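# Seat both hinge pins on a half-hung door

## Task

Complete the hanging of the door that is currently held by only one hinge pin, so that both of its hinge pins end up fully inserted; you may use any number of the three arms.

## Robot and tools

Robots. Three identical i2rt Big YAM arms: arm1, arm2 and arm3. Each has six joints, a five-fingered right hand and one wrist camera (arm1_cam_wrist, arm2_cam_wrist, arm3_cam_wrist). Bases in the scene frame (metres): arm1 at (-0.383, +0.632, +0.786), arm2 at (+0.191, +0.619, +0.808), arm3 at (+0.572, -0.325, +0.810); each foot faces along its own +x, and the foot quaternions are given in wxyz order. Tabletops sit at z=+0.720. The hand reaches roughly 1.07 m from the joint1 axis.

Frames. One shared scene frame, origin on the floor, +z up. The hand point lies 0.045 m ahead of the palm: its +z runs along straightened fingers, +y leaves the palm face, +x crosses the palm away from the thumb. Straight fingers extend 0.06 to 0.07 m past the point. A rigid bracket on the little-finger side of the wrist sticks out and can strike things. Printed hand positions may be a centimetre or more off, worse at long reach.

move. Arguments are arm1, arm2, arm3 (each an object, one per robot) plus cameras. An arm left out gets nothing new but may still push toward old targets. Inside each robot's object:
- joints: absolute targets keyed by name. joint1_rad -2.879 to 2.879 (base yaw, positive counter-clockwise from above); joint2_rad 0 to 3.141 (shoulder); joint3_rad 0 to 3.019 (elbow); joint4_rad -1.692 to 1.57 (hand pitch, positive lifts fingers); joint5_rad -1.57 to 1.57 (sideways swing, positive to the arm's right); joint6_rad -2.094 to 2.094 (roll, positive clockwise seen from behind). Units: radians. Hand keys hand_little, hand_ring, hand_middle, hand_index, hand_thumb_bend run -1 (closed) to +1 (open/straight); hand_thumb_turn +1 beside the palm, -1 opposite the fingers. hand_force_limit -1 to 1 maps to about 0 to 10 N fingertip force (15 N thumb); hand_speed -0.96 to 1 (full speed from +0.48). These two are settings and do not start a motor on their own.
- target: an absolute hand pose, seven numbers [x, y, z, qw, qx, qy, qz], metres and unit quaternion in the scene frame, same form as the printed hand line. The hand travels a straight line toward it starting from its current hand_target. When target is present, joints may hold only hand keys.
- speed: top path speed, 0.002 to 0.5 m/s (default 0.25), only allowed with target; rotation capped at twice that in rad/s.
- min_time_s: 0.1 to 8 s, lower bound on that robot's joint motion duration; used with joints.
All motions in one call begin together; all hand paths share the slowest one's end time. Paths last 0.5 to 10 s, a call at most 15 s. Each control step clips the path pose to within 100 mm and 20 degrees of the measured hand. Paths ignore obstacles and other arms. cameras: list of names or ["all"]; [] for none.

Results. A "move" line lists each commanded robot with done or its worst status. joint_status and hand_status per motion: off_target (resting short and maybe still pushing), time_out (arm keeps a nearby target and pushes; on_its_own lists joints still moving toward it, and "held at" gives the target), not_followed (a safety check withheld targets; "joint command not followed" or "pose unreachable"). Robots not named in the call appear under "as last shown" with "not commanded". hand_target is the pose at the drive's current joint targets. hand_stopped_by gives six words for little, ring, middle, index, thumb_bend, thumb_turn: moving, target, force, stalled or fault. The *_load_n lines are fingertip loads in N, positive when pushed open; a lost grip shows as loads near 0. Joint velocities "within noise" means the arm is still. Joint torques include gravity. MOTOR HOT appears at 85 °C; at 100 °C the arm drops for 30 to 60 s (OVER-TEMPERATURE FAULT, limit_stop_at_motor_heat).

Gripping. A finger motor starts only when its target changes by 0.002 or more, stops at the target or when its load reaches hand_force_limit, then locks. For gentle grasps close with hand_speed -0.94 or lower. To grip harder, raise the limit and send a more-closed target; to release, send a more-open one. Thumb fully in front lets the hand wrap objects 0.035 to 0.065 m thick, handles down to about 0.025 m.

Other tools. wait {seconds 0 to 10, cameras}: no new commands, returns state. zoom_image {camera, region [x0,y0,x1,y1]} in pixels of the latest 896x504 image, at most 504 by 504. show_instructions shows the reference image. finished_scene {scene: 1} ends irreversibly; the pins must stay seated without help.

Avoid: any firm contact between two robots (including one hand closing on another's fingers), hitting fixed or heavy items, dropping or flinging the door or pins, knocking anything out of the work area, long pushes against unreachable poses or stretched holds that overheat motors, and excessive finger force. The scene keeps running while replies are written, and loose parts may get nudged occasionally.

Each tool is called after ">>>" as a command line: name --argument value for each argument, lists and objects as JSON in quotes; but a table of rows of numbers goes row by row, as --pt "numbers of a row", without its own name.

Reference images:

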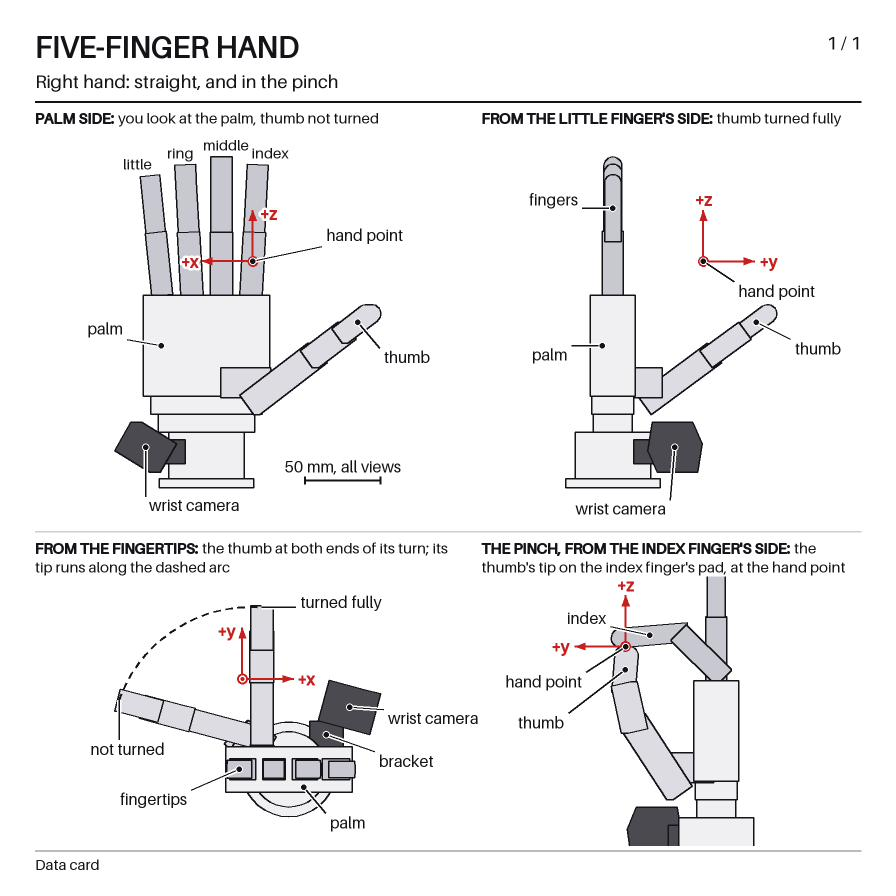

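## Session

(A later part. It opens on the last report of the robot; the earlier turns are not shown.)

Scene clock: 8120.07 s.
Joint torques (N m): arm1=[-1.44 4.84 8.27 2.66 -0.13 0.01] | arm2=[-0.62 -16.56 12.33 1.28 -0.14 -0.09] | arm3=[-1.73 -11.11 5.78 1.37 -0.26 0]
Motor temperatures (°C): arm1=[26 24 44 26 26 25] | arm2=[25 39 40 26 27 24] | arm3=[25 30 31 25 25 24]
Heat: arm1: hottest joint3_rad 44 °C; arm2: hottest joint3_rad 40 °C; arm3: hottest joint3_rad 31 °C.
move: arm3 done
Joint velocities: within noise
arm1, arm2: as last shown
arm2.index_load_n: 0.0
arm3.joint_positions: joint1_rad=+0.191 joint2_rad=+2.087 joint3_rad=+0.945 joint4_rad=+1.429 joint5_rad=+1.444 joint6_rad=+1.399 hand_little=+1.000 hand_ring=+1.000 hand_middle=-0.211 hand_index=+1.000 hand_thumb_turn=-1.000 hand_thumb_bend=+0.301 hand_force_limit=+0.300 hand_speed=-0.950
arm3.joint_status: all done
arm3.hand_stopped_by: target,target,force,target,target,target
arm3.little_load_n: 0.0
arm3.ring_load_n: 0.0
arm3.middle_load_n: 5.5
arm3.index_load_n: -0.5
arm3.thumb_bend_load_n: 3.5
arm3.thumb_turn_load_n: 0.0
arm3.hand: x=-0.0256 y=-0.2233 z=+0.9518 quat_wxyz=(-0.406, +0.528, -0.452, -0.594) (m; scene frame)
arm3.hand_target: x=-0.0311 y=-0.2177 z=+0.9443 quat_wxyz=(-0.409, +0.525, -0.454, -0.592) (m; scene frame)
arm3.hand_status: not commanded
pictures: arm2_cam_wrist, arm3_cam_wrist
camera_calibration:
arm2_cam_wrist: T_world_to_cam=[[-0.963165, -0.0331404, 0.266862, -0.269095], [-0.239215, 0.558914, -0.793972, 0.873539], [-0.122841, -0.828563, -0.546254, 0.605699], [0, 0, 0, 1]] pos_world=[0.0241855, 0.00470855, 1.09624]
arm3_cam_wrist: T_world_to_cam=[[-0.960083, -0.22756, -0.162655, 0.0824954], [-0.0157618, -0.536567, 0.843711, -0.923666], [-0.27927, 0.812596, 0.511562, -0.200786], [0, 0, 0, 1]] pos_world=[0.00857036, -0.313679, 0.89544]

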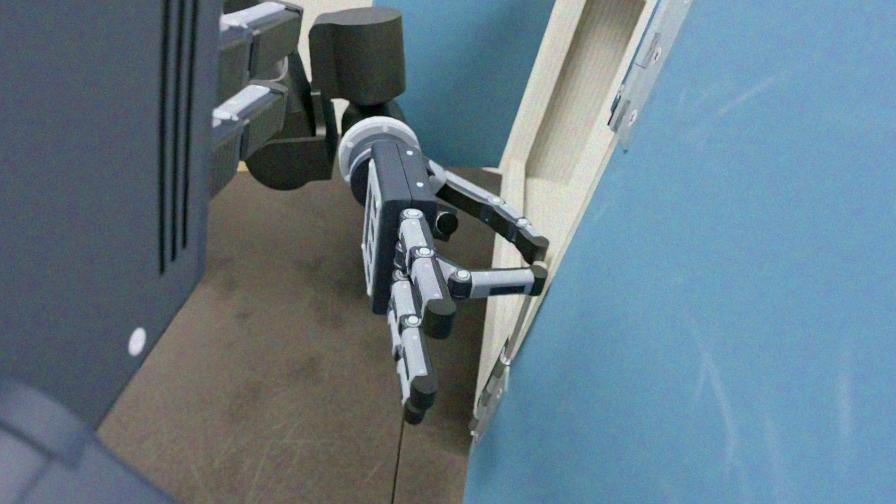

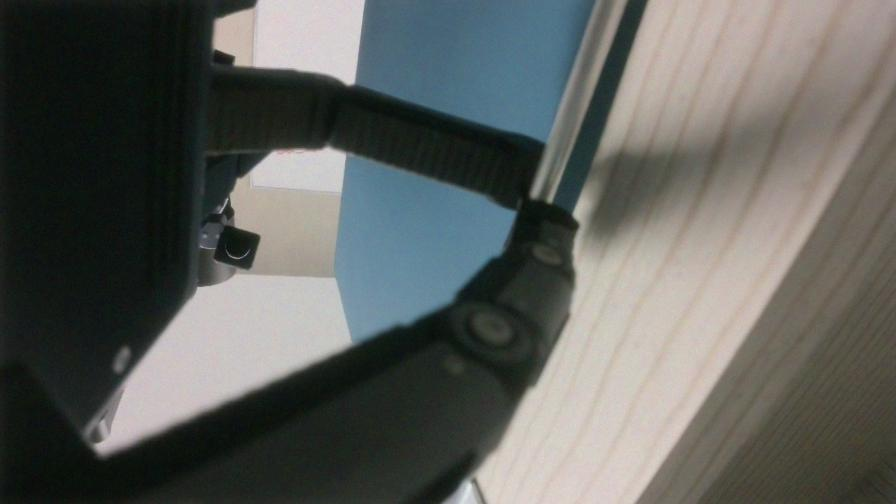

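>>> move --arm3 '{"joints": {"joint1_rad": 0.1765, "joint5_rad": 1.440, "joint2_rad": 2.122}, "min_time_s": 2}' --cameras '["arm2_cam_wrist", "arm3_cam_wrist"]'

>>> zoom_image --camera "arm2_cam_wrist" --region '[470, 240, 570, 380]'

>>> zoom_image --camera "arm3_cam_wrist" --region '[480, 0, 680, 230]'

Scene clock: 8171.70 s.
Joint torques (N m): arm1=[-1.49 4.89 8.25 2.66 -0.13 0.01] | arm2=[-0.62 -16.5 12.33 1.26 -0.13 -0.09] | arm3=[-1.73 -10.87 5.76 1.31 -0.24 0]
Motor temperatures (°C): arm1=[26 24 44 26 26 25] | arm2=[25 39 40 26 27 24] | arm3=[25 31 31 25 25 24]
Heat: arm1: hottest joint3_rad 44 °C; arm2: hottest joint3_rad 40 °C; arm3: hottest joint2_rad 31 °C.
move: arm3 done
Joint velocities: within noise
arm1, arm2: as last shown
arm1.middle_load_n: -0.5
arm3.joint_positions: joint1_rad=+0.188 joint2_rad=+2.089 joint3_rad=+0.945 joint4_rad=+1.431 joint5_rad=+1.441 joint6_rad=+1.399 hand_little=+1.000 hand_ring=+1.000 hand_middle=-0.211 hand_index=+1.000 hand_thumb_turn=-1.000 hand_thumb_bend=+0.301 hand_force_limit=+0.300 hand_speed=-0.950
arm3.joint_status: all done
arm3.hand_stopped_by: target,target,force,target,target,target
arm3.little_load_n: 0.0
arm3.ring_load_n: 0.0
arm3.middle_load_n: 6.0
arm3.index_load_n: 0.0
arm3.thumb_bend_load_n: 3.5
arm3.thumb_turn_load_n: 0.5
arm3.hand: x=-0.0257 y=-0.2217 z=+0.9512 quat_wxyz=(-0.406, +0.528, -0.452, -0.594) (m; scene frame)
arm3.hand_target: x=-0.0312 y=-0.2159 z=+0.9418 quat_wxyz=(-0.410, +0.526, -0.453, -0.591) (m; scene frame)
arm3.hand_status: not commanded
pictures: arm2_cam_wrist, arm3_cam_wrist
camera_calibration:
arm2_cam_wrist: T_world_to_cam=[[-0.963165, -0.0331404, 0.266862, -0.269095], [-0.239215, 0.558914, -0.793972, 0.873539], [-0.122841, -0.828563, -0.546254, 0.605699], [0, 0, 0, 1]] pos_world=[0.0241855, 0.00470855, 1.09624]
arm3_cam_wrist: T_world_to_cam=[[-0.960059, -0.227632, -0.162697, 0.0826875], [-0.0154569, -0.537446, 0.843157, -0.921947], [-0.27937, 0.811995, 0.512461, -0.202827], [0, 0, 0, 1]] pos_world=[0.00847058, -0.31198, 0.89474]

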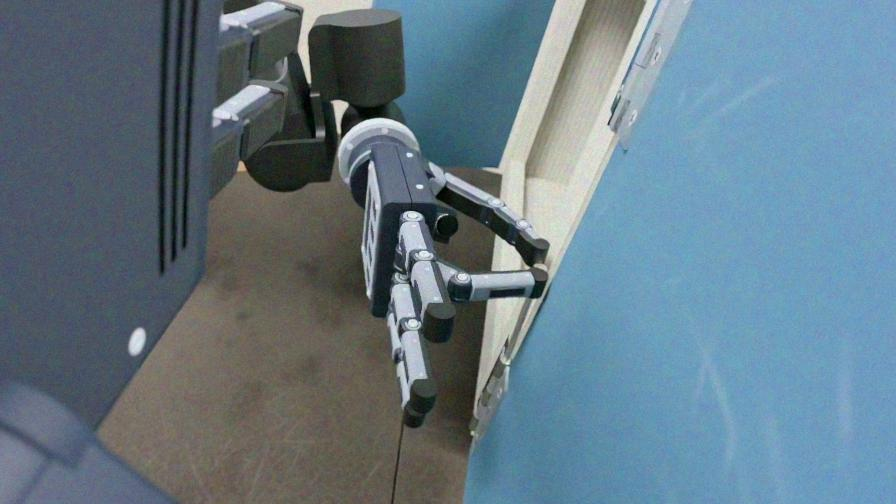

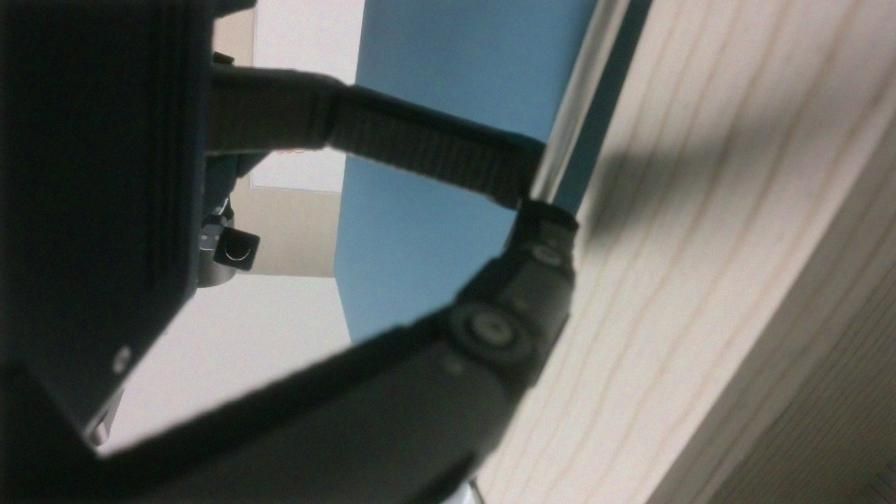

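Scaled by 3.600.

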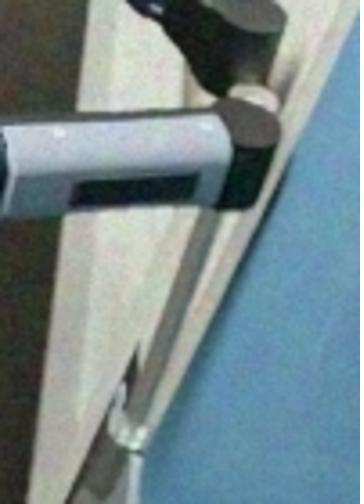

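Scaled by 2.191.

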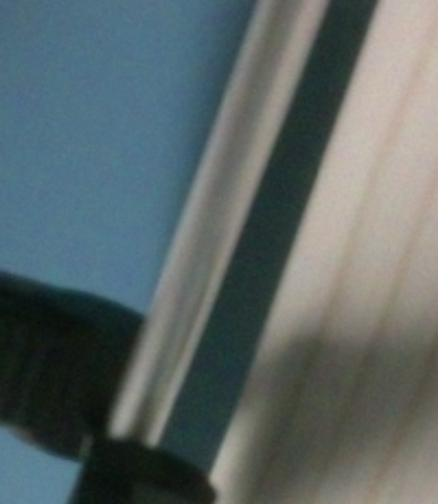

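>>> move --arm3 '{"joints": {"joint5_rad": 1.432, "joint2_rad": 2.134}, "min_time_s": 2}' --cameras '["arm2_cam_wrist", "arm3_cam_wrist"]'

>>> zoom_image --camera "arm2_cam_wrist" --region '[470, 240, 570, 380]'

>>> zoom_image --camera "arm3_cam_wrist" --region '[480, 0, 680, 230]'

Scene clock: 8197.97 s.
Joint torques (N m): arm1=[-1.44 4.84 8.25 2.65 -0.12 0.01] | arm2=[-0.67 -16.56 12.31 1.28 -0.13 -0.09] | arm3=[-1.79 -10.58 5.48 1.21 -0.21 -0.02]
Motor temperatures (°C): arm1=[26 24 44 26 26 25] | arm2=[25 39 41 26 27 24] | arm3=[25 30 31 25 25 24]
Heat: arm1: hottest joint3_rad 44 °C; arm2: hottest joint3_rad 41 °C; arm3: hottest joint3_rad 31 °C.
move: arm3 done
Joint velocities: within noise
arm1, arm2: as last shown
arm1.ring_load_n: -0.5
arm1.middle_load_n: 0.0
arm3.joint_positions: joint1_rad=+0.187 joint2_rad=+2.096 joint3_rad=+0.948 joint4_rad=+1.434 joint5_rad=+1.432 joint6_rad=+1.400 hand_little=+1.000 hand_ring=+1.000 hand_middle=-0.211 hand_index=+1.000 hand_thumb_turn=-1.000 hand_thumb_bend=+0.301 hand_force_limit=+0.300 hand_speed=-0.950
arm3.joint_status: all done
arm3.hand_stopped_by: target,target,force,target,target,target
arm3.little_load_n: 0.0
arm3.ring_load_n: 0.0
arm3.middle_load_n: 5.5
arm3.index_load_n: 0.0
arm3.thumb_bend_load_n: 3.5
arm3.thumb_turn_load_n: 1.0
arm3.hand: x=-0.0279 y=-0.2225 z=+0.9496 quat_wxyz=(-0.404, +0.529, -0.449, -0.596) (m; scene frame)
arm3.hand_target: x=-0.0325 y=-0.2167 z=+0.9354 quat_wxyz=(-0.412, +0.531, -0.448, -0.590) (m; scene frame)
arm3.hand_status: not commanded
pictures: arm2_cam_wrist, arm3_cam_wrist
camera_calibration:
arm2_cam_wrist: T_world_to_cam=[[-0.963165, -0.0331404, 0.266862, -0.269095], [-0.239215, 0.558914, -0.793972, 0.873539], [-0.122841, -0.828563, -0.546254, 0.605699], [0, 0, 0, 1]] pos_world=[0.0241855, 0.00470855, 1.09624]
arm3_cam_wrist: T_world_to_cam=[[-0.958449, -0.234666, -0.162197, 0.0781899], [-0.0104557, -0.539302, 0.842048, -0.920208], [-0.285073, 0.808755, 0.51444, -0.204688], [0, 0, 0, 1]] pos_world=[0.00696837, -0.312379, 0.89284]

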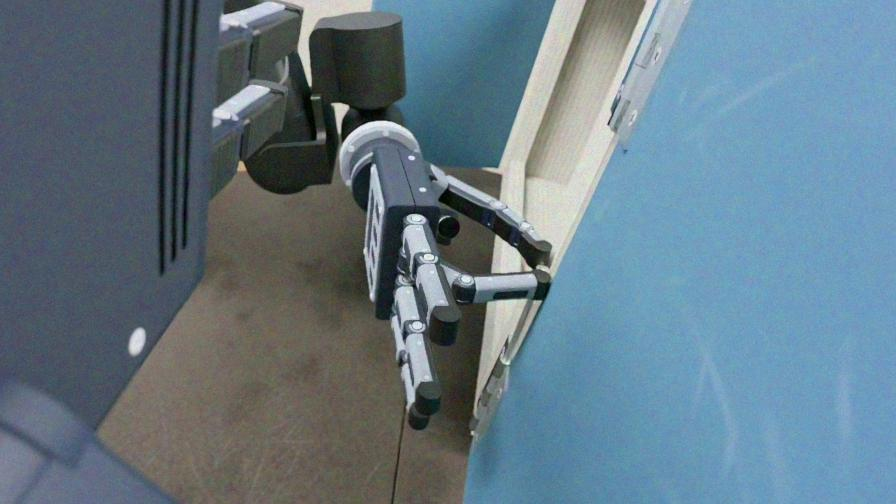

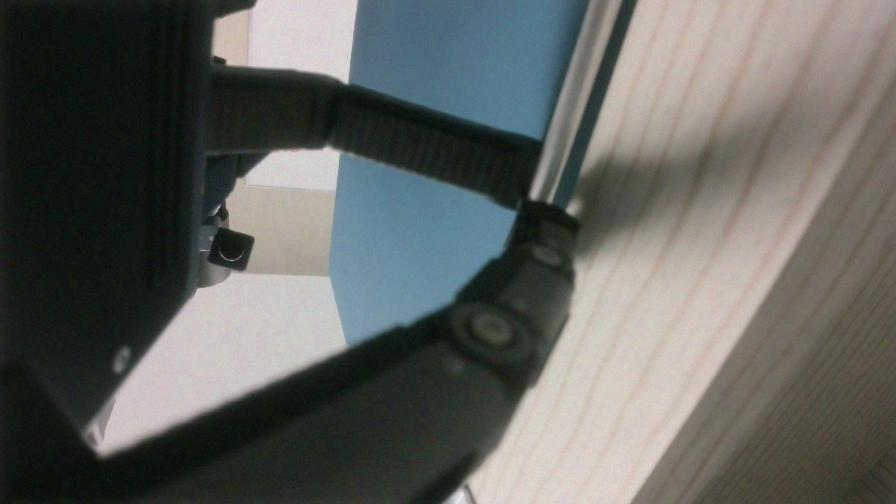

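Scaled by 3.600.

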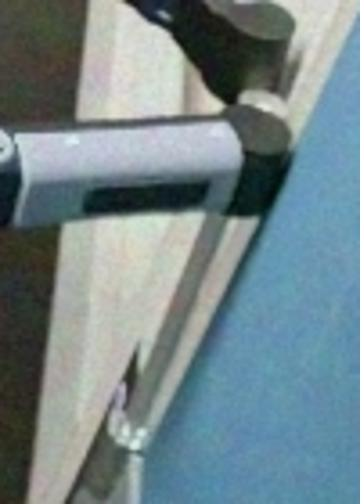

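Scaled by 2.191.

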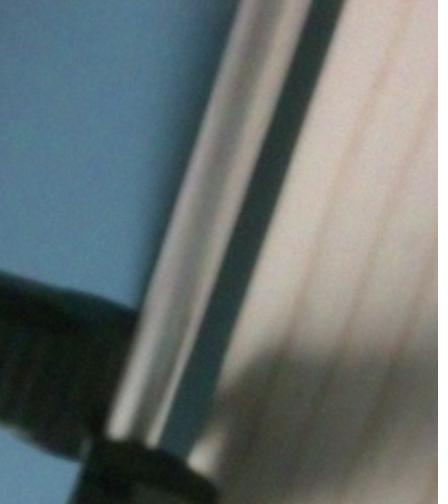

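>>> wait --seconds 0.1 --cameras '["arm2_cam_wrist", "arm3_cam_wrist"]'

>>> zoom_image --camera "arm2_cam_wrist" --region '[470, 240, 570, 380]'

Scene clock: 8228.43 s.
Joint torques (N m): arm1=[-1.44 4.89 8.24 2.66 -0.12 0] | arm2=[-0.67 -16.5 12.34 1.29 -0.13 -0.08] | arm3=[-1.79 -10.58 5.49 1.21 -0.21 -0.02]
Motor temperatures (°C): arm1=[26 24 44 26 26 25] | arm2=[25 39 41 26 27 24] | arm3=[25 30 30 25 25 24]
Heat: arm1: hottest joint3_rad 44 °C; arm2: hottest joint3_rad 41 °C; arm3: hottest joint2_rad 30 °C.
Joint velocities: within noise
arm1.joint_positions: joint1_rad=+0.341 joint2_rad=+0.633 joint3_rad=+1.483 joint4_rad=-1.120 joint5_rad=+0.125 joint6_rad=-1.102 hand_little=+1.000 hand_ring=+1.000 hand_middle=+1.000 hand_index=+1.000 hand_thumb_turn=+1.000 hand_thumb_bend=+1.000 hand_force_limit=+0.000 hand_speed=-0.800
arm1.joint_status: not commanded
arm1.hand_stopped_by: target,target,target,target,target,target
arm1.little_load_n: 0.0
arm1.ring_load_n: 0.0
arm1.middle_load_n: 0.0
arm1.index_load_n: 0.0
arm1.thumb_bend_load_n: 0.0
arm1.thumb_turn_load_n: 0.0
arm1.hand: x=-0.3319 y=+0.3842 z=+1.3607 quat_wxyz=(+0.238, +0.532, -0.590, +0.559) (m; scene frame)
arm1.hand_target: x=-0.3302 y=+0.3853 z=+1.3736 quat_wxyz=(+0.239, +0.526, -0.580, +0.574) (m; scene frame)
arm1.hand_status: not commanded
arm2.joint_positions: joint1_rad=-0.090 joint2_rad=+1.705 joint3_rad=+1.103 joint4_rad=+0.552 joint5_rad=-0.237 joint6_rad=-1.574 hand_little=+1.000 hand_ring=+1.000 hand_middle=+1.000 hand_index=+1.000 hand_thumb_turn=+1.000 hand_thumb_bend=+1.000 hand_force_limit=+0.000 hand_speed=+0.300
arm2.joint_status: not commanded
arm2.hand_stopped_by: target,target,target,target,target,target
arm2.little_load_n: 0.0
arm2.ring_load_n: 0.0
arm2.middle_load_n: 0.0
arm2.index_load_n: 0.0
arm2.thumb_bend_load_n: 0.0
arm2.thumb_turn_load_n: 0.0
arm2.hand: x=+0.0111 y=-0.0911 z=+1.0368 quat_wxyz=(+0.478, +0.511, -0.516, +0.494) (m; scene frame)
arm2.hand_target: x=+0.0005 y=-0.0977 z=+1.0750 quat_wxyz=(+0.500, +0.500, -0.500, +0.500) (m; scene frame)
arm2.hand_status: not commanded
arm3.joint_positions: joint1_rad=+0.187 joint2_rad=+2.096 joint3_rad=+0.948 joint4_rad=+1.434 joint5_rad=+1.432 joint6_rad=+1.400 hand_little=+1.000 hand_ring=+1.000 hand_middle=-0.211 hand_index=+1.000 hand_thumb_turn=-1.000 hand_thumb_bend=+0.301 hand_force_limit=+0.300 hand_speed=-0.950
arm3.joint_status: all done
arm3.hand_stopped_by: target,target,force,target,target,target
arm3.little_load_n: -0.5
arm3.ring_load_n: 0.0
arm3.middle_load_n: 5.5
arm3.index_load_n: 0.0
arm3.thumb_bend_load_n: 3.5
arm3.thumb_turn_load_n: 1.0
arm3.hand: x=-0.0279 y=-0.2225 z=+0.9496 quat_wxyz=(-0.404, +0.529, -0.449, -0.596) (m; scene frame)
arm3.hand_target: x=-0.0325 y=-0.2167 z=+0.9354 quat_wxyz=(-0.412, +0.531, -0.448, -0.590) (m; scene frame)
arm3.hand_status: not commanded
wait: 0.10 s; at rest from the start
pictures: arm2_cam_wrist, arm3_cam_wrist
camera_calibration:
arm2_cam_wrist: T_world_to_cam=[[-0.963165, -0.0331404, 0.266862, -0.269095], [-0.239215, 0.558914, -0.793972, 0.873539], [-0.122841, -0.828563, -0.546254, 0.605699], [0, 0, 0, 1]] pos_world=[0.0241855, 0.00470855, 1.09624]
arm3_cam_wrist: T_world_to_cam=[[-0.958449, -0.234666, -0.162197, 0.0781899], [-0.0104557, -0.539302, 0.842048, -0.920208], [-0.285073, 0.808755, 0.51444, -0.204688], [0, 0, 0, 1]] pos_world=[0.00696837, -0.312379, 0.89284]

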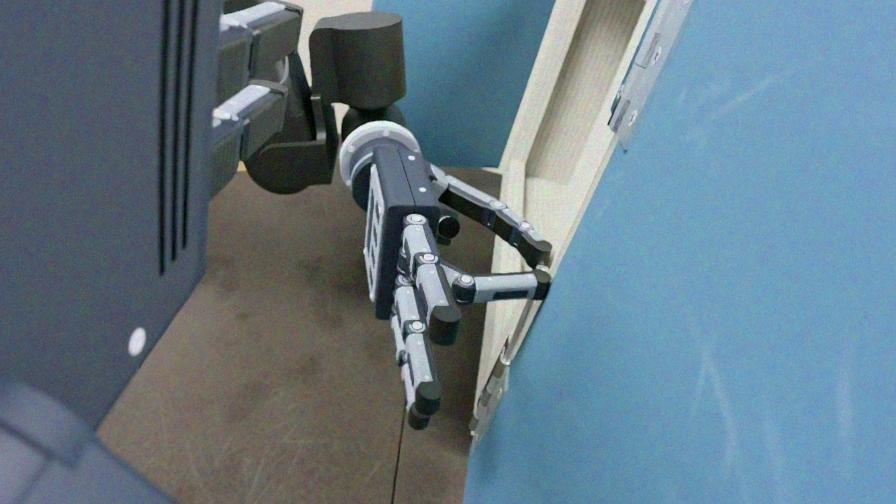

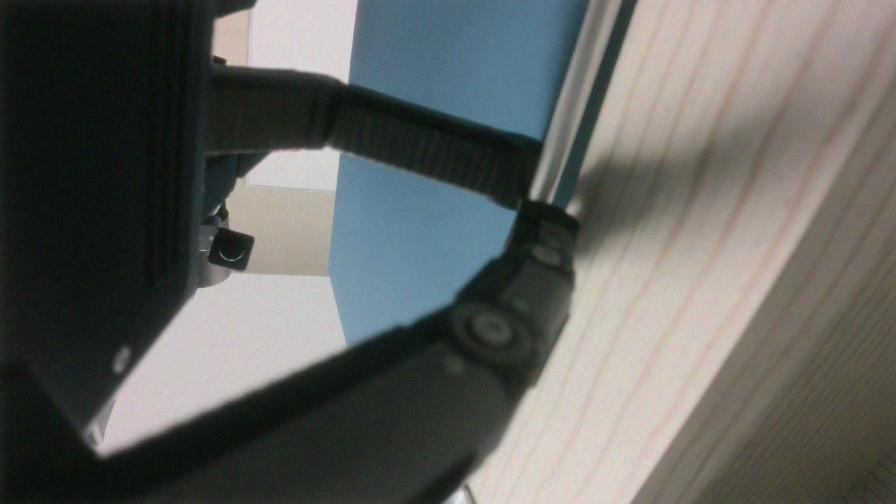

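Scaled by 3.600.

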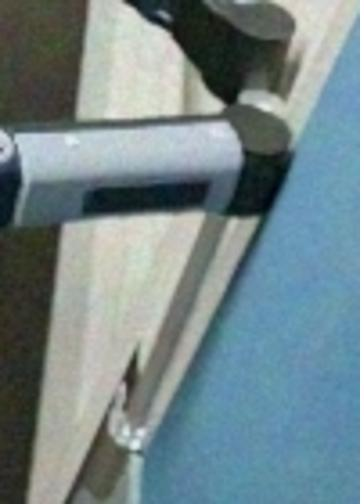

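>>> move --arm3 '{"joints": {"joint2_rad": 2.150}, "min_time_s": 2}' --cameras '["arm2_cam_wrist", "arm3_cam_wrist"]'

>>> zoom_image --camera "arm2_cam_wrist" --region '[470, 240, 570, 380]'

Scene clock: 8248.33 s.
Joint torques (N m): arm1=[-1.44 4.84 8.27 2.67 -0.12 0.01] | arm2=[-0.62 -16.56 12.34 1.26 -0.14 -0.09] | arm3=[-1.79 -11.69 5.3 1.1 -0.16 -0.01]
Motor temperatures (°C): arm1=[26 24 44 26 26 25] | arm2=[25 39 41 26 27 24] | arm3=[25 30 30 25 25 24]
Heat: arm1: hottest joint3_rad 44 °C; arm2: hottest joint3_rad 41 °C; arm3: hottest joint2_rad 30 °C.
move: arm3 done
Joint velocities: within noise
arm1, arm2: as last shown
arm1.thumb_bend_load_n: -0.5
arm3.joint_positions: joint1_rad=+0.187 joint2_rad=+2.127 joint3_rad=+0.948 joint4_rad=+1.437 joint5_rad=+1.431 joint6_rad=+1.399 hand_little=+1.000 hand_ring=+1.000 hand_middle=-0.211 hand_index=+1.000 hand_thumb_turn=-1.000 hand_thumb_bend=+0.300 hand_force_limit=+0.300 hand_speed=-0.950
arm3.joint_status: all done
arm3.hand_stopped_by: target,target,force,target,target,target
arm3.little_load_n: 0.0
arm3.ring_load_n: 0.0
arm3.middle_load_n: 0.0
arm3.index_load_n: 0.0
arm3.thumb_bend_load_n: 0.0
arm3.thumb_turn_load_n: 0.0
arm3.hand: x=-0.0278 y=-0.2226 z=+0.9328 quat_wxyz=(-0.411, +0.536, -0.442, -0.590) (m; scene frame)
arm3.hand_target: x=-0.0323 y=-0.2167 z=+0.9262 quat_wxyz=(-0.416, +0.535, -0.444, -0.586) (m; scene frame)
arm3.hand_status: not commanded
pictures: arm2_cam_wrist, arm3_cam_wrist
camera_calibration:
arm2_cam_wrist: T_world_to_cam=[[-0.963165, -0.0331404, 0.266862, -0.269095], [-0.239215, 0.558914, -0.793972, 0.873539], [-0.122841, -0.828563, -0.546254, 0.605699], [0, 0, 0, 1]] pos_world=[0.0241855, 0.00470855, 1.09624]
arm3_cam_wrist: T_world_to_cam=[[-0.953358, -0.234682, -0.189825, 0.101384], [-0.0334554, -0.542855, 0.83916, -0.904925], [-0.299983, 0.80637, 0.509684, -0.192548], [0, 0, 0, 1]] pos_world=[0.00861917, -0.312185, 0.876761]

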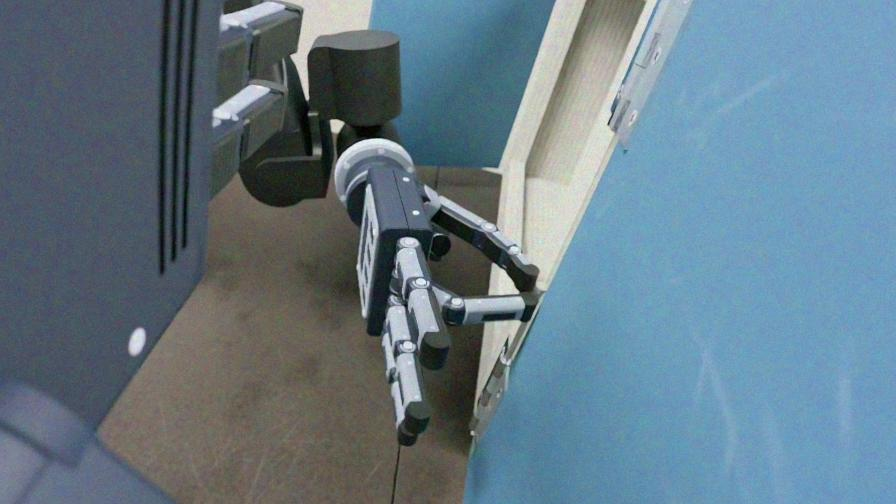

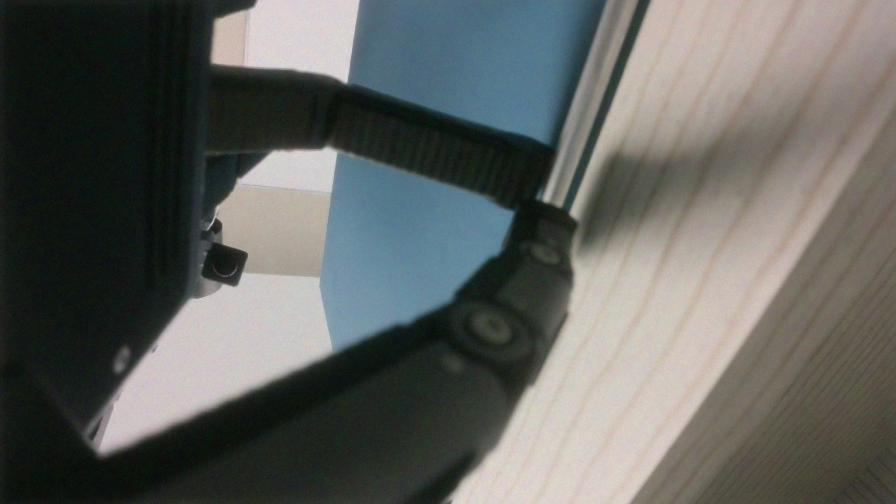

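Scaled by 3.600.

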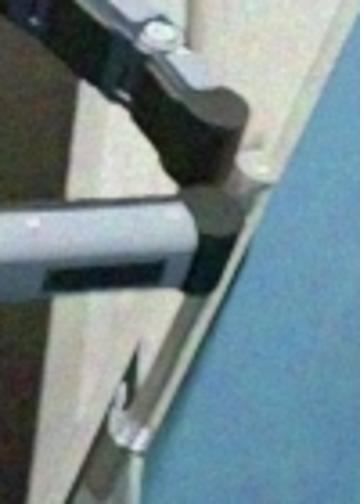

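>>> zoom_image --camera "arm2_cam_wrist" --region '[500, 260, 570, 330]'

>>> zoom_image --camera "arm2_cam_wrist" --region '[490, 315, 550, 375]'

>>> zoom_image --camera "arm3_cam_wrist" --region '[480, 120, 640, 260]'

Scaled by 7.200.

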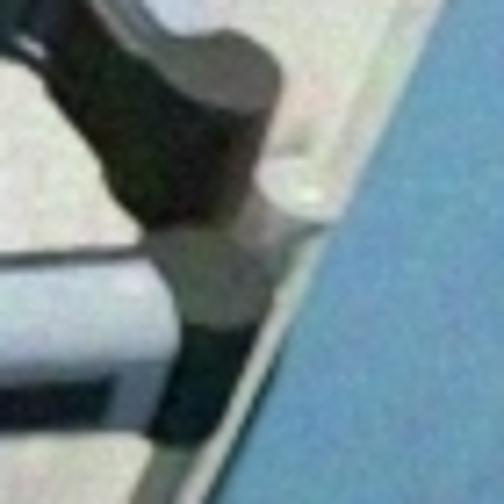

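Scaled by 8.400.

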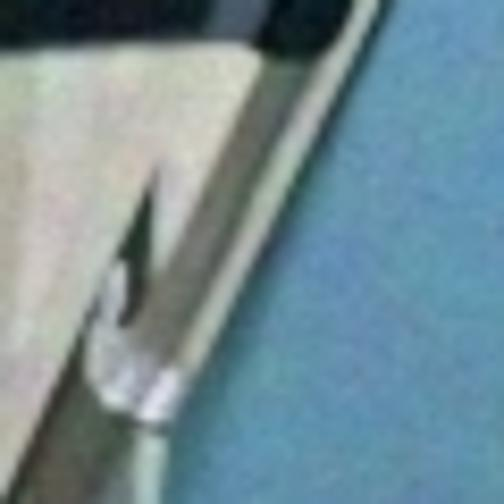

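Scaled by 3.150.

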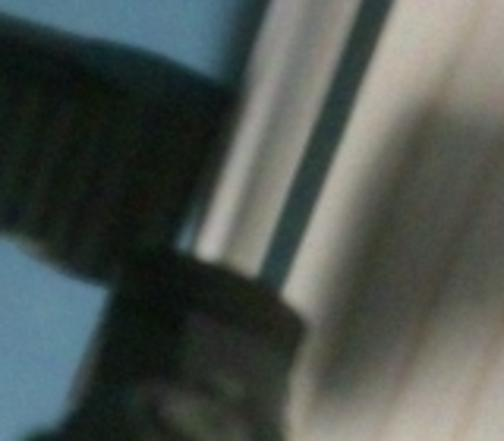

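>>> move --arm3 '{"target": [0.0, -0.2167, 0.9262, -0.416, 0.535, -0.444, -0.586], "speed": 0.02}' --cameras '["arm2_cam_wrist", "arm3_cam_wrist"]'

>>> zoom_image --camera "arm2_cam_wrist" --region '[470, 240, 570, 380]'

Scene clock: 8301.83 s.
Joint torques (N m): arm1=[-1.44 4.89 8.27 2.65 -0.12 0.01] | arm2=[-0.67 -16.56 12.34 1.26 -0.14 -0.08] | arm3=[-1.14 -13.39 2.73 1.62 -0.11 0.01]
Motor temperatures (°C): arm1=[26 24 44 26 26 25] | arm2=[25 39 41 26 27 24] | arm3=[25 29 30 25 25 24]
Heat: arm1: hottest joint3_rad 44 °C; arm2: hottest joint3_rad 41 °C; arm3: hottest joint3_rad 30 °C.
move: arm3 done
Joint velocities: within noise
arm1, arm2: as last shown
arm1.thumb_bend_load_n: 0.0
arm3.joint_positions: joint1_rad=+0.187 joint2_rad=+2.127 joint3_rad=+0.880 joint4_rad=+1.497 joint5_rad=+1.440 joint6_rad=+1.392 hand_little=+1.000 hand_ring=+1.000 hand_middle=-0.211 hand_index=+1.000 hand_thumb_turn=-1.000 hand_thumb_bend=+0.300 hand_force_limit=+0.300 hand_speed=-0.950
arm3.joint_status: not commanded
arm3.hand_stopped_by: target,target,force,target,target,target
arm3.little_load_n: 0.0
arm3.ring_load_n: 0.0
arm3.middle_load_n: 0.0
arm3.index_load_n: 0.0
arm3.thumb_bend_load_n: 0.0
arm3.thumb_turn_load_n: -0.5
arm3.hand: x=-0.0031 y=-0.2185 z=+0.9218 quat_wxyz=(-0.417, +0.539, -0.441, -0.584) (m; scene frame)
arm3.hand_target: x=-0.0001 y=-0.2166 z=+0.9262 quat_wxyz=(-0.416, +0.535, -0.444, -0.586) (m; scene frame)
arm3.hand_status: done (0.006 m and 0.6 deg from the pose sent, 0.029 m and 0.8 deg at the start)
pictures: arm2_cam_wrist, arm3_cam_wrist
camera_calibration:
arm2_cam_wrist: T_world_to_cam=[[-0.963165, -0.0331404, 0.266862, -0.269095], [-0.239215, 0.558914, -0.793972, 0.873539], [-0.122841, -0.828563, -0.546254, 0.605699], [0, 0, 0, 1]] pos_world=[0.0241855, 0.00470855, 1.09624]
arm3_cam_wrist: T_world_to_cam=[[-0.952289, -0.22649, -0.204566, 0.139262], [-0.0507948, -0.543308, 0.837995, -0.891643], [-0.30094, 0.808405, 0.505882, -0.178875], [0, 0, 0, 1]] pos_world=[0.0334966, -0.308292, 0.86617]

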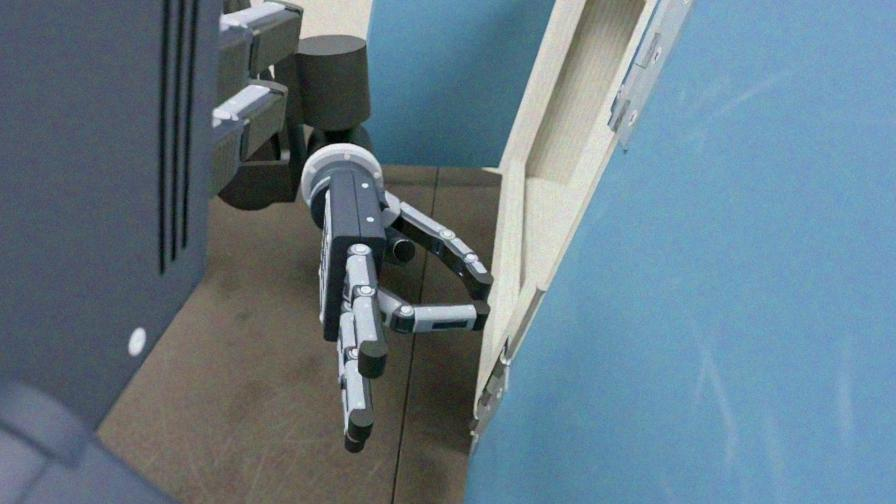

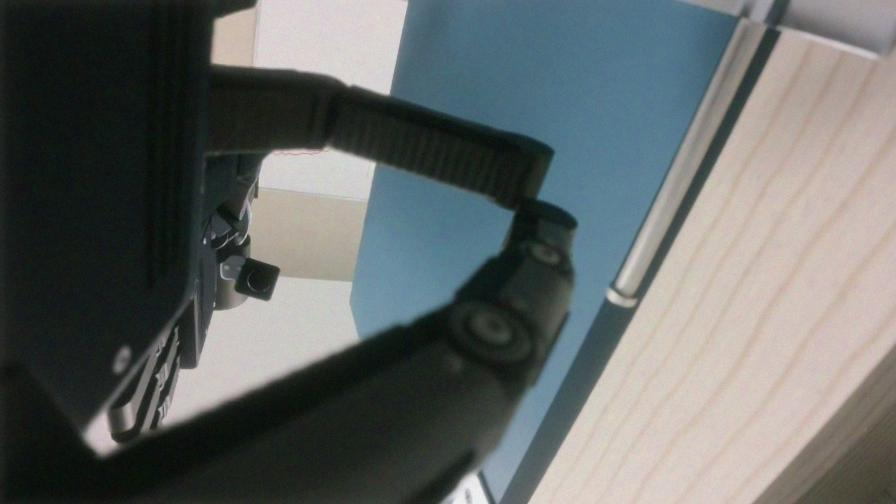

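Scaled by 3.600.

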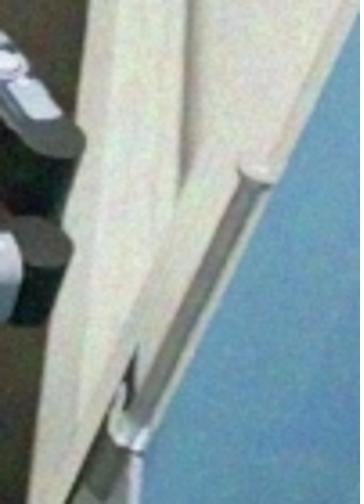

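>>> zoom_image --camera "arm2_cam_wrist" --region '[515, 270, 565, 320]'

>>> zoom_image --camera "arm3_cam_wrist" --region '[580, 220, 680, 320]'

>>> zoom_image --camera "arm3_cam_wrist" --region '[680, 0, 896, 120]'

Scaled by 10.080.

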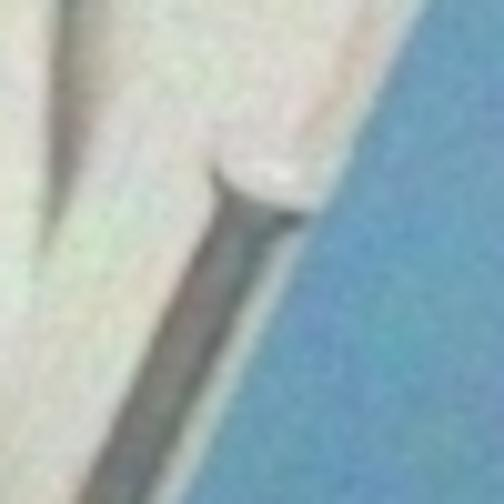

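Scaled by 5.040.

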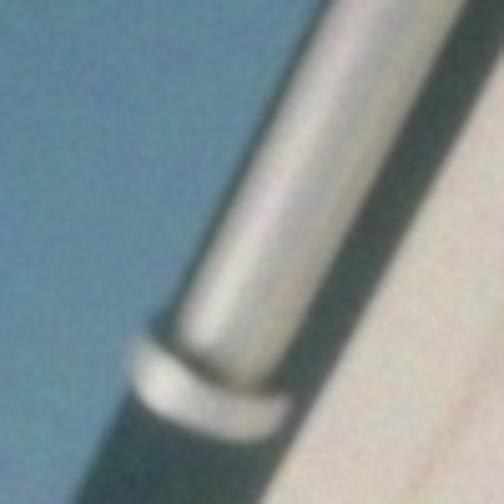

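Scaled by 2.333.

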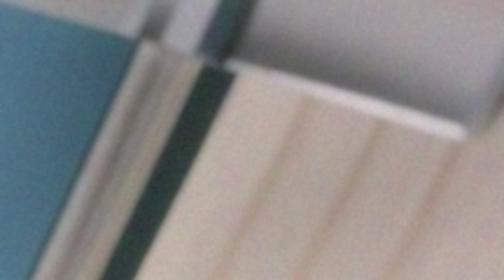

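>>> move --arm3 '{"target": [-0.003, -0.2326, 0.978, 0.438, -0.5707, 0.4229, 0.5511], "speed": 0.05}' --cameras '["arm2_cam_wrist", "arm3_cam_wrist"]'

>>> zoom_image --camera "arm2_cam_wrist" --region '[450, 230, 570, 350]'

Scene clock: 8475.47 s.
Joint torques (N m): arm1=[-1.44 4.89 8.24 2.65 -0.12 0.01] | arm2=[-0.56 -16.56 12.33 1.28 -0.13 -0.09] | arm3=[-0.21 -13.63 4.04 0.58 0.1 0.17]
Motor temperatures (°C): arm1=[26 24 44 26 26 25] | arm2=[25 39 42 26 27 24] | arm3=[25 30 28 25 25 24]
Heat: arm1: hottest joint3_rad 44 °C; arm2: hottest joint3_rad 42 °C; arm3: hottest joint2_rad 30 °C.
move: arm3 off_target
Joint velocities: within noise
arm1, arm2: as last shown
arm3.joint_positions: joint1_rad=+0.209 joint2_rad=+1.896 joint3_rad=+0.858 joint4_rad=+0.976 joint5_rad=+1.478 joint6_rad=+1.588 hand_little=+1.000 hand_ring=+1.000 hand_middle=-0.211 hand_index=+1.000 hand_thumb_turn=-1.000 hand_thumb_bend=+0.300 hand_force_limit=+0.300 hand_speed=-0.950
arm3.joint_status: not commanded
arm3.hand_stopped_by: target,target,force,target,target,target
arm3.little_load_n: 0.5
arm3.ring_load_n: 0.0
arm3.middle_load_n: 0.0
arm3.index_load_n: 0.0
arm3.thumb_bend_load_n: 0.0
arm3.thumb_turn_load_n: -0.5
arm3.hand: x=-0.0054 y=-0.2271 z=+0.9692 quat_wxyz=(-0.445, +0.571, -0.421, -0.546) (m; scene frame)
arm3.hand_target: x=-0.0031 y=-0.2324 z=+0.9779 quat_wxyz=(-0.438, +0.570, -0.422, -0.552) (m; scene frame)
arm3.hand_status: off_target (0.011 m and 1.0 deg from the pose sent, 0.058 m and 6.1 deg at the start)
pictures: arm2_cam_wrist, arm3_cam_wrist
camera_calibration:
arm2_cam_wrist: T_world_to_cam=[[-0.963165, -0.0331404, 0.266862, -0.269095], [-0.239215, 0.558914, -0.793972, 0.873539], [-0.122841, -0.828563, -0.546254, 0.605699], [0, 0, 0, 1]] pos_world=[0.0241855, 0.00470855, 1.09624]
arm3_cam_wrist: T_world_to_cam=[[-0.924341, -0.215006, -0.315226, 0.254804], [-0.158365, -0.535449, 0.829587, -0.926892], [-0.347153, 0.816742, 0.460888, -0.151374], [0, 0, 0, 1]] pos_world=[0.0361886, -0.317886, 0.919025]

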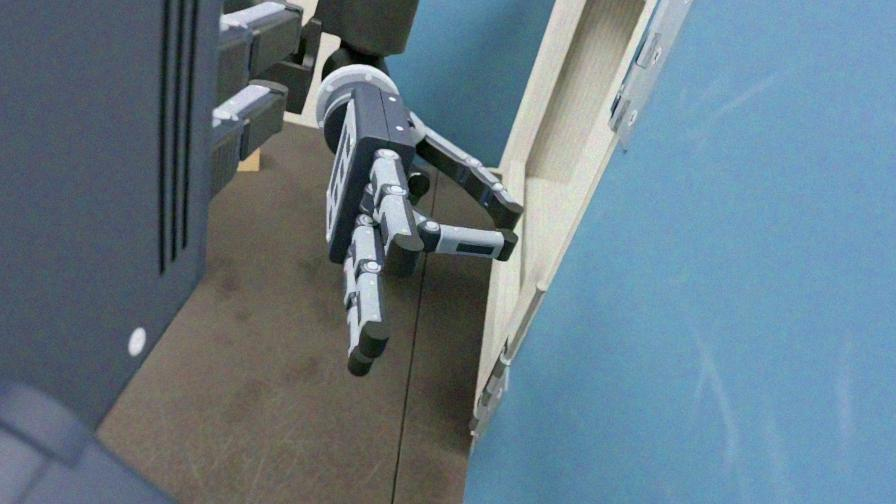

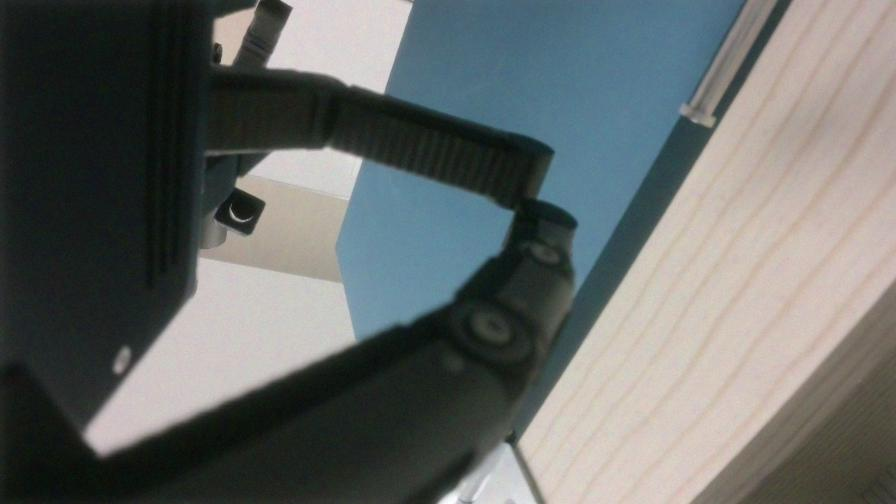

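Scaled by 4.200.

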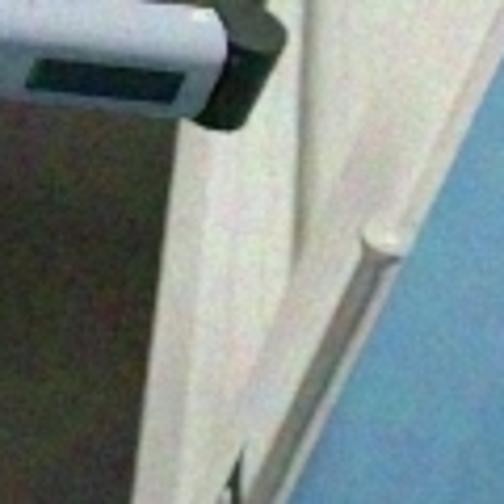

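>>> move --arm3 '{"target": [-0.0255, -0.2365, 0.9785, 0.438, -0.5707, 0.4229, 0.5511], "speed": 0.03}' --cameras '["arm2_cam_wrist", "arm3_cam_wrist"]'

>>> zoom_image --camera "arm2_cam_wrist" --region '[490, 220, 570, 320]'

Scene clock: 8498.97 s.
Joint torques (N m): arm1=[-1.44 4.89 8.25 2.66 -0.12 0.01] | arm2=[-0.73 -16.44 12.31 1.28 -0.13 -0.08] | arm3=[-0.09 -11.52 7.38 0.55 0.12 0.17]
Motor temperatures (°C): arm1=[26 24 44 26 26 25] | arm2=[25 39 42 26 27 24] | arm3=[25 32 28 25 25 24]
Heat: arm1: hottest joint3_rad 44 °C; arm2: hottest joint3_rad 42 °C; arm3: hottest joint2_rad 32 °C.
move: arm3 off_target
Joint velocities: within noise
arm1, arm2: as last shown
arm2.ring_load_n: 0.5
arm3.joint_positions: joint1_rad=+0.209 joint2_rad=+1.896 joint3_rad=+0.884 joint4_rad=+0.941 joint5_rad=+1.478 joint6_rad=+1.589 hand_little=+1.000 hand_ring=+1.000 hand_middle=-0.211 hand_index=+1.000 hand_thumb_turn=-1.000 hand_thumb_bend=+0.300 hand_force_limit=+0.300 hand_speed=-0.950
arm3.joint_status: not commanded
arm3.hand_stopped_by: target,target,force,target,target,target
arm3.little_load_n: 0.0
arm3.ring_load_n: 0.0
arm3.middle_load_n: 0.0
arm3.index_load_n: 0.0
arm3.thumb_bend_load_n: 0.0
arm3.thumb_turn_load_n: 0.0
arm3.hand: x=-0.0141 y=-0.2285 z=+0.9732 quat_wxyz=(-0.446, +0.573, -0.419, -0.545) (m; scene frame)
arm3.hand_target: x=-0.0250 y=-0.2365 z=+0.9786 quat_wxyz=(-0.438, +0.570, -0.422, -0.552) (m; scene frame)
arm3.hand_status: off_target (0.015 m and 1.3 deg from the pose sent, 0.024 m and 1.0 deg at the start)
pictures: arm2_cam_wrist, arm3_cam_wrist
camera_calibration:
arm2_cam_wrist: T_world_to_cam=[[-0.963165, -0.0331404, 0.266862, -0.269095], [-0.239215, 0.558914, -0.793972, 0.873539], [-0.122841, -0.828563, -0.546254, 0.605699], [0, 0, 0, 1]] pos_world=[0.0241855, 0.00470855, 1.09624]
arm3_cam_wrist: T_world_to_cam=[[-0.92215, -0.214682, -0.321794, 0.25425], [-0.164075, -0.536267, 0.827948, -0.931034], [-0.350313, 0.81629, 0.459294, -0.153637], [0, 0, 0, 1]] pos_world=[0.0278761, -0.319287, 0.923229]

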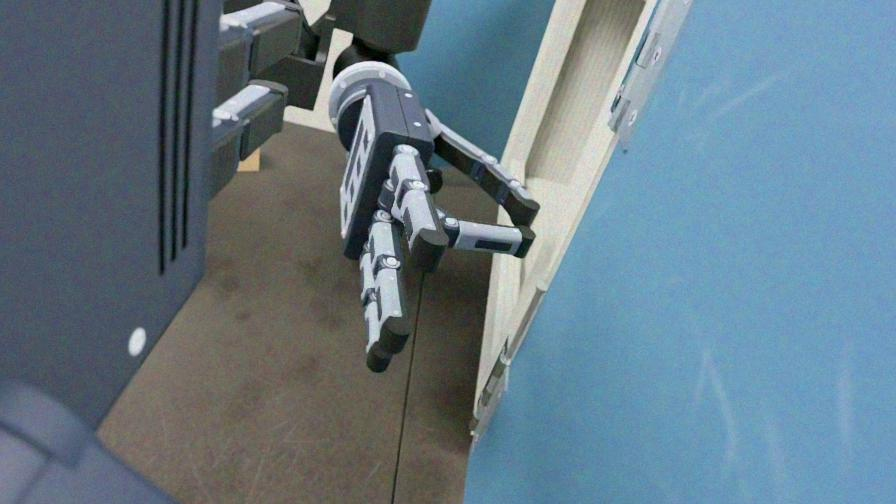

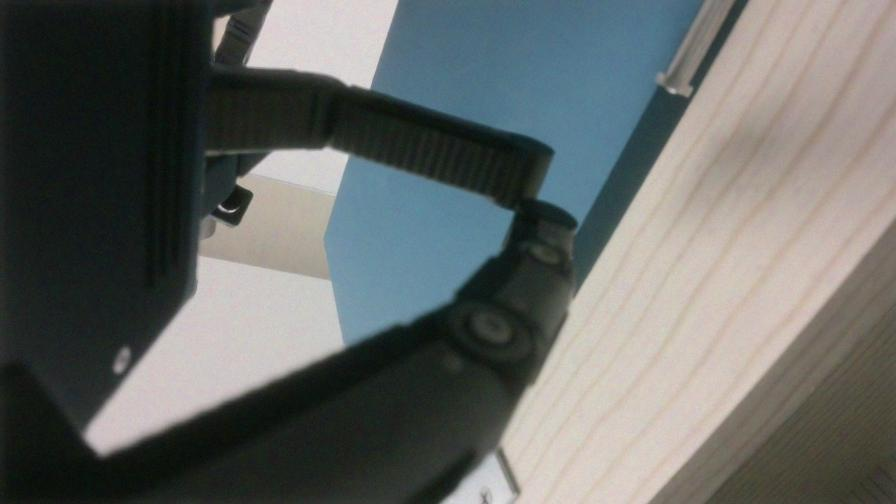

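Scaled by 5.040.

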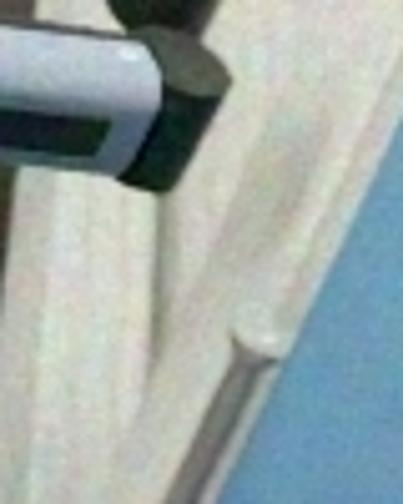

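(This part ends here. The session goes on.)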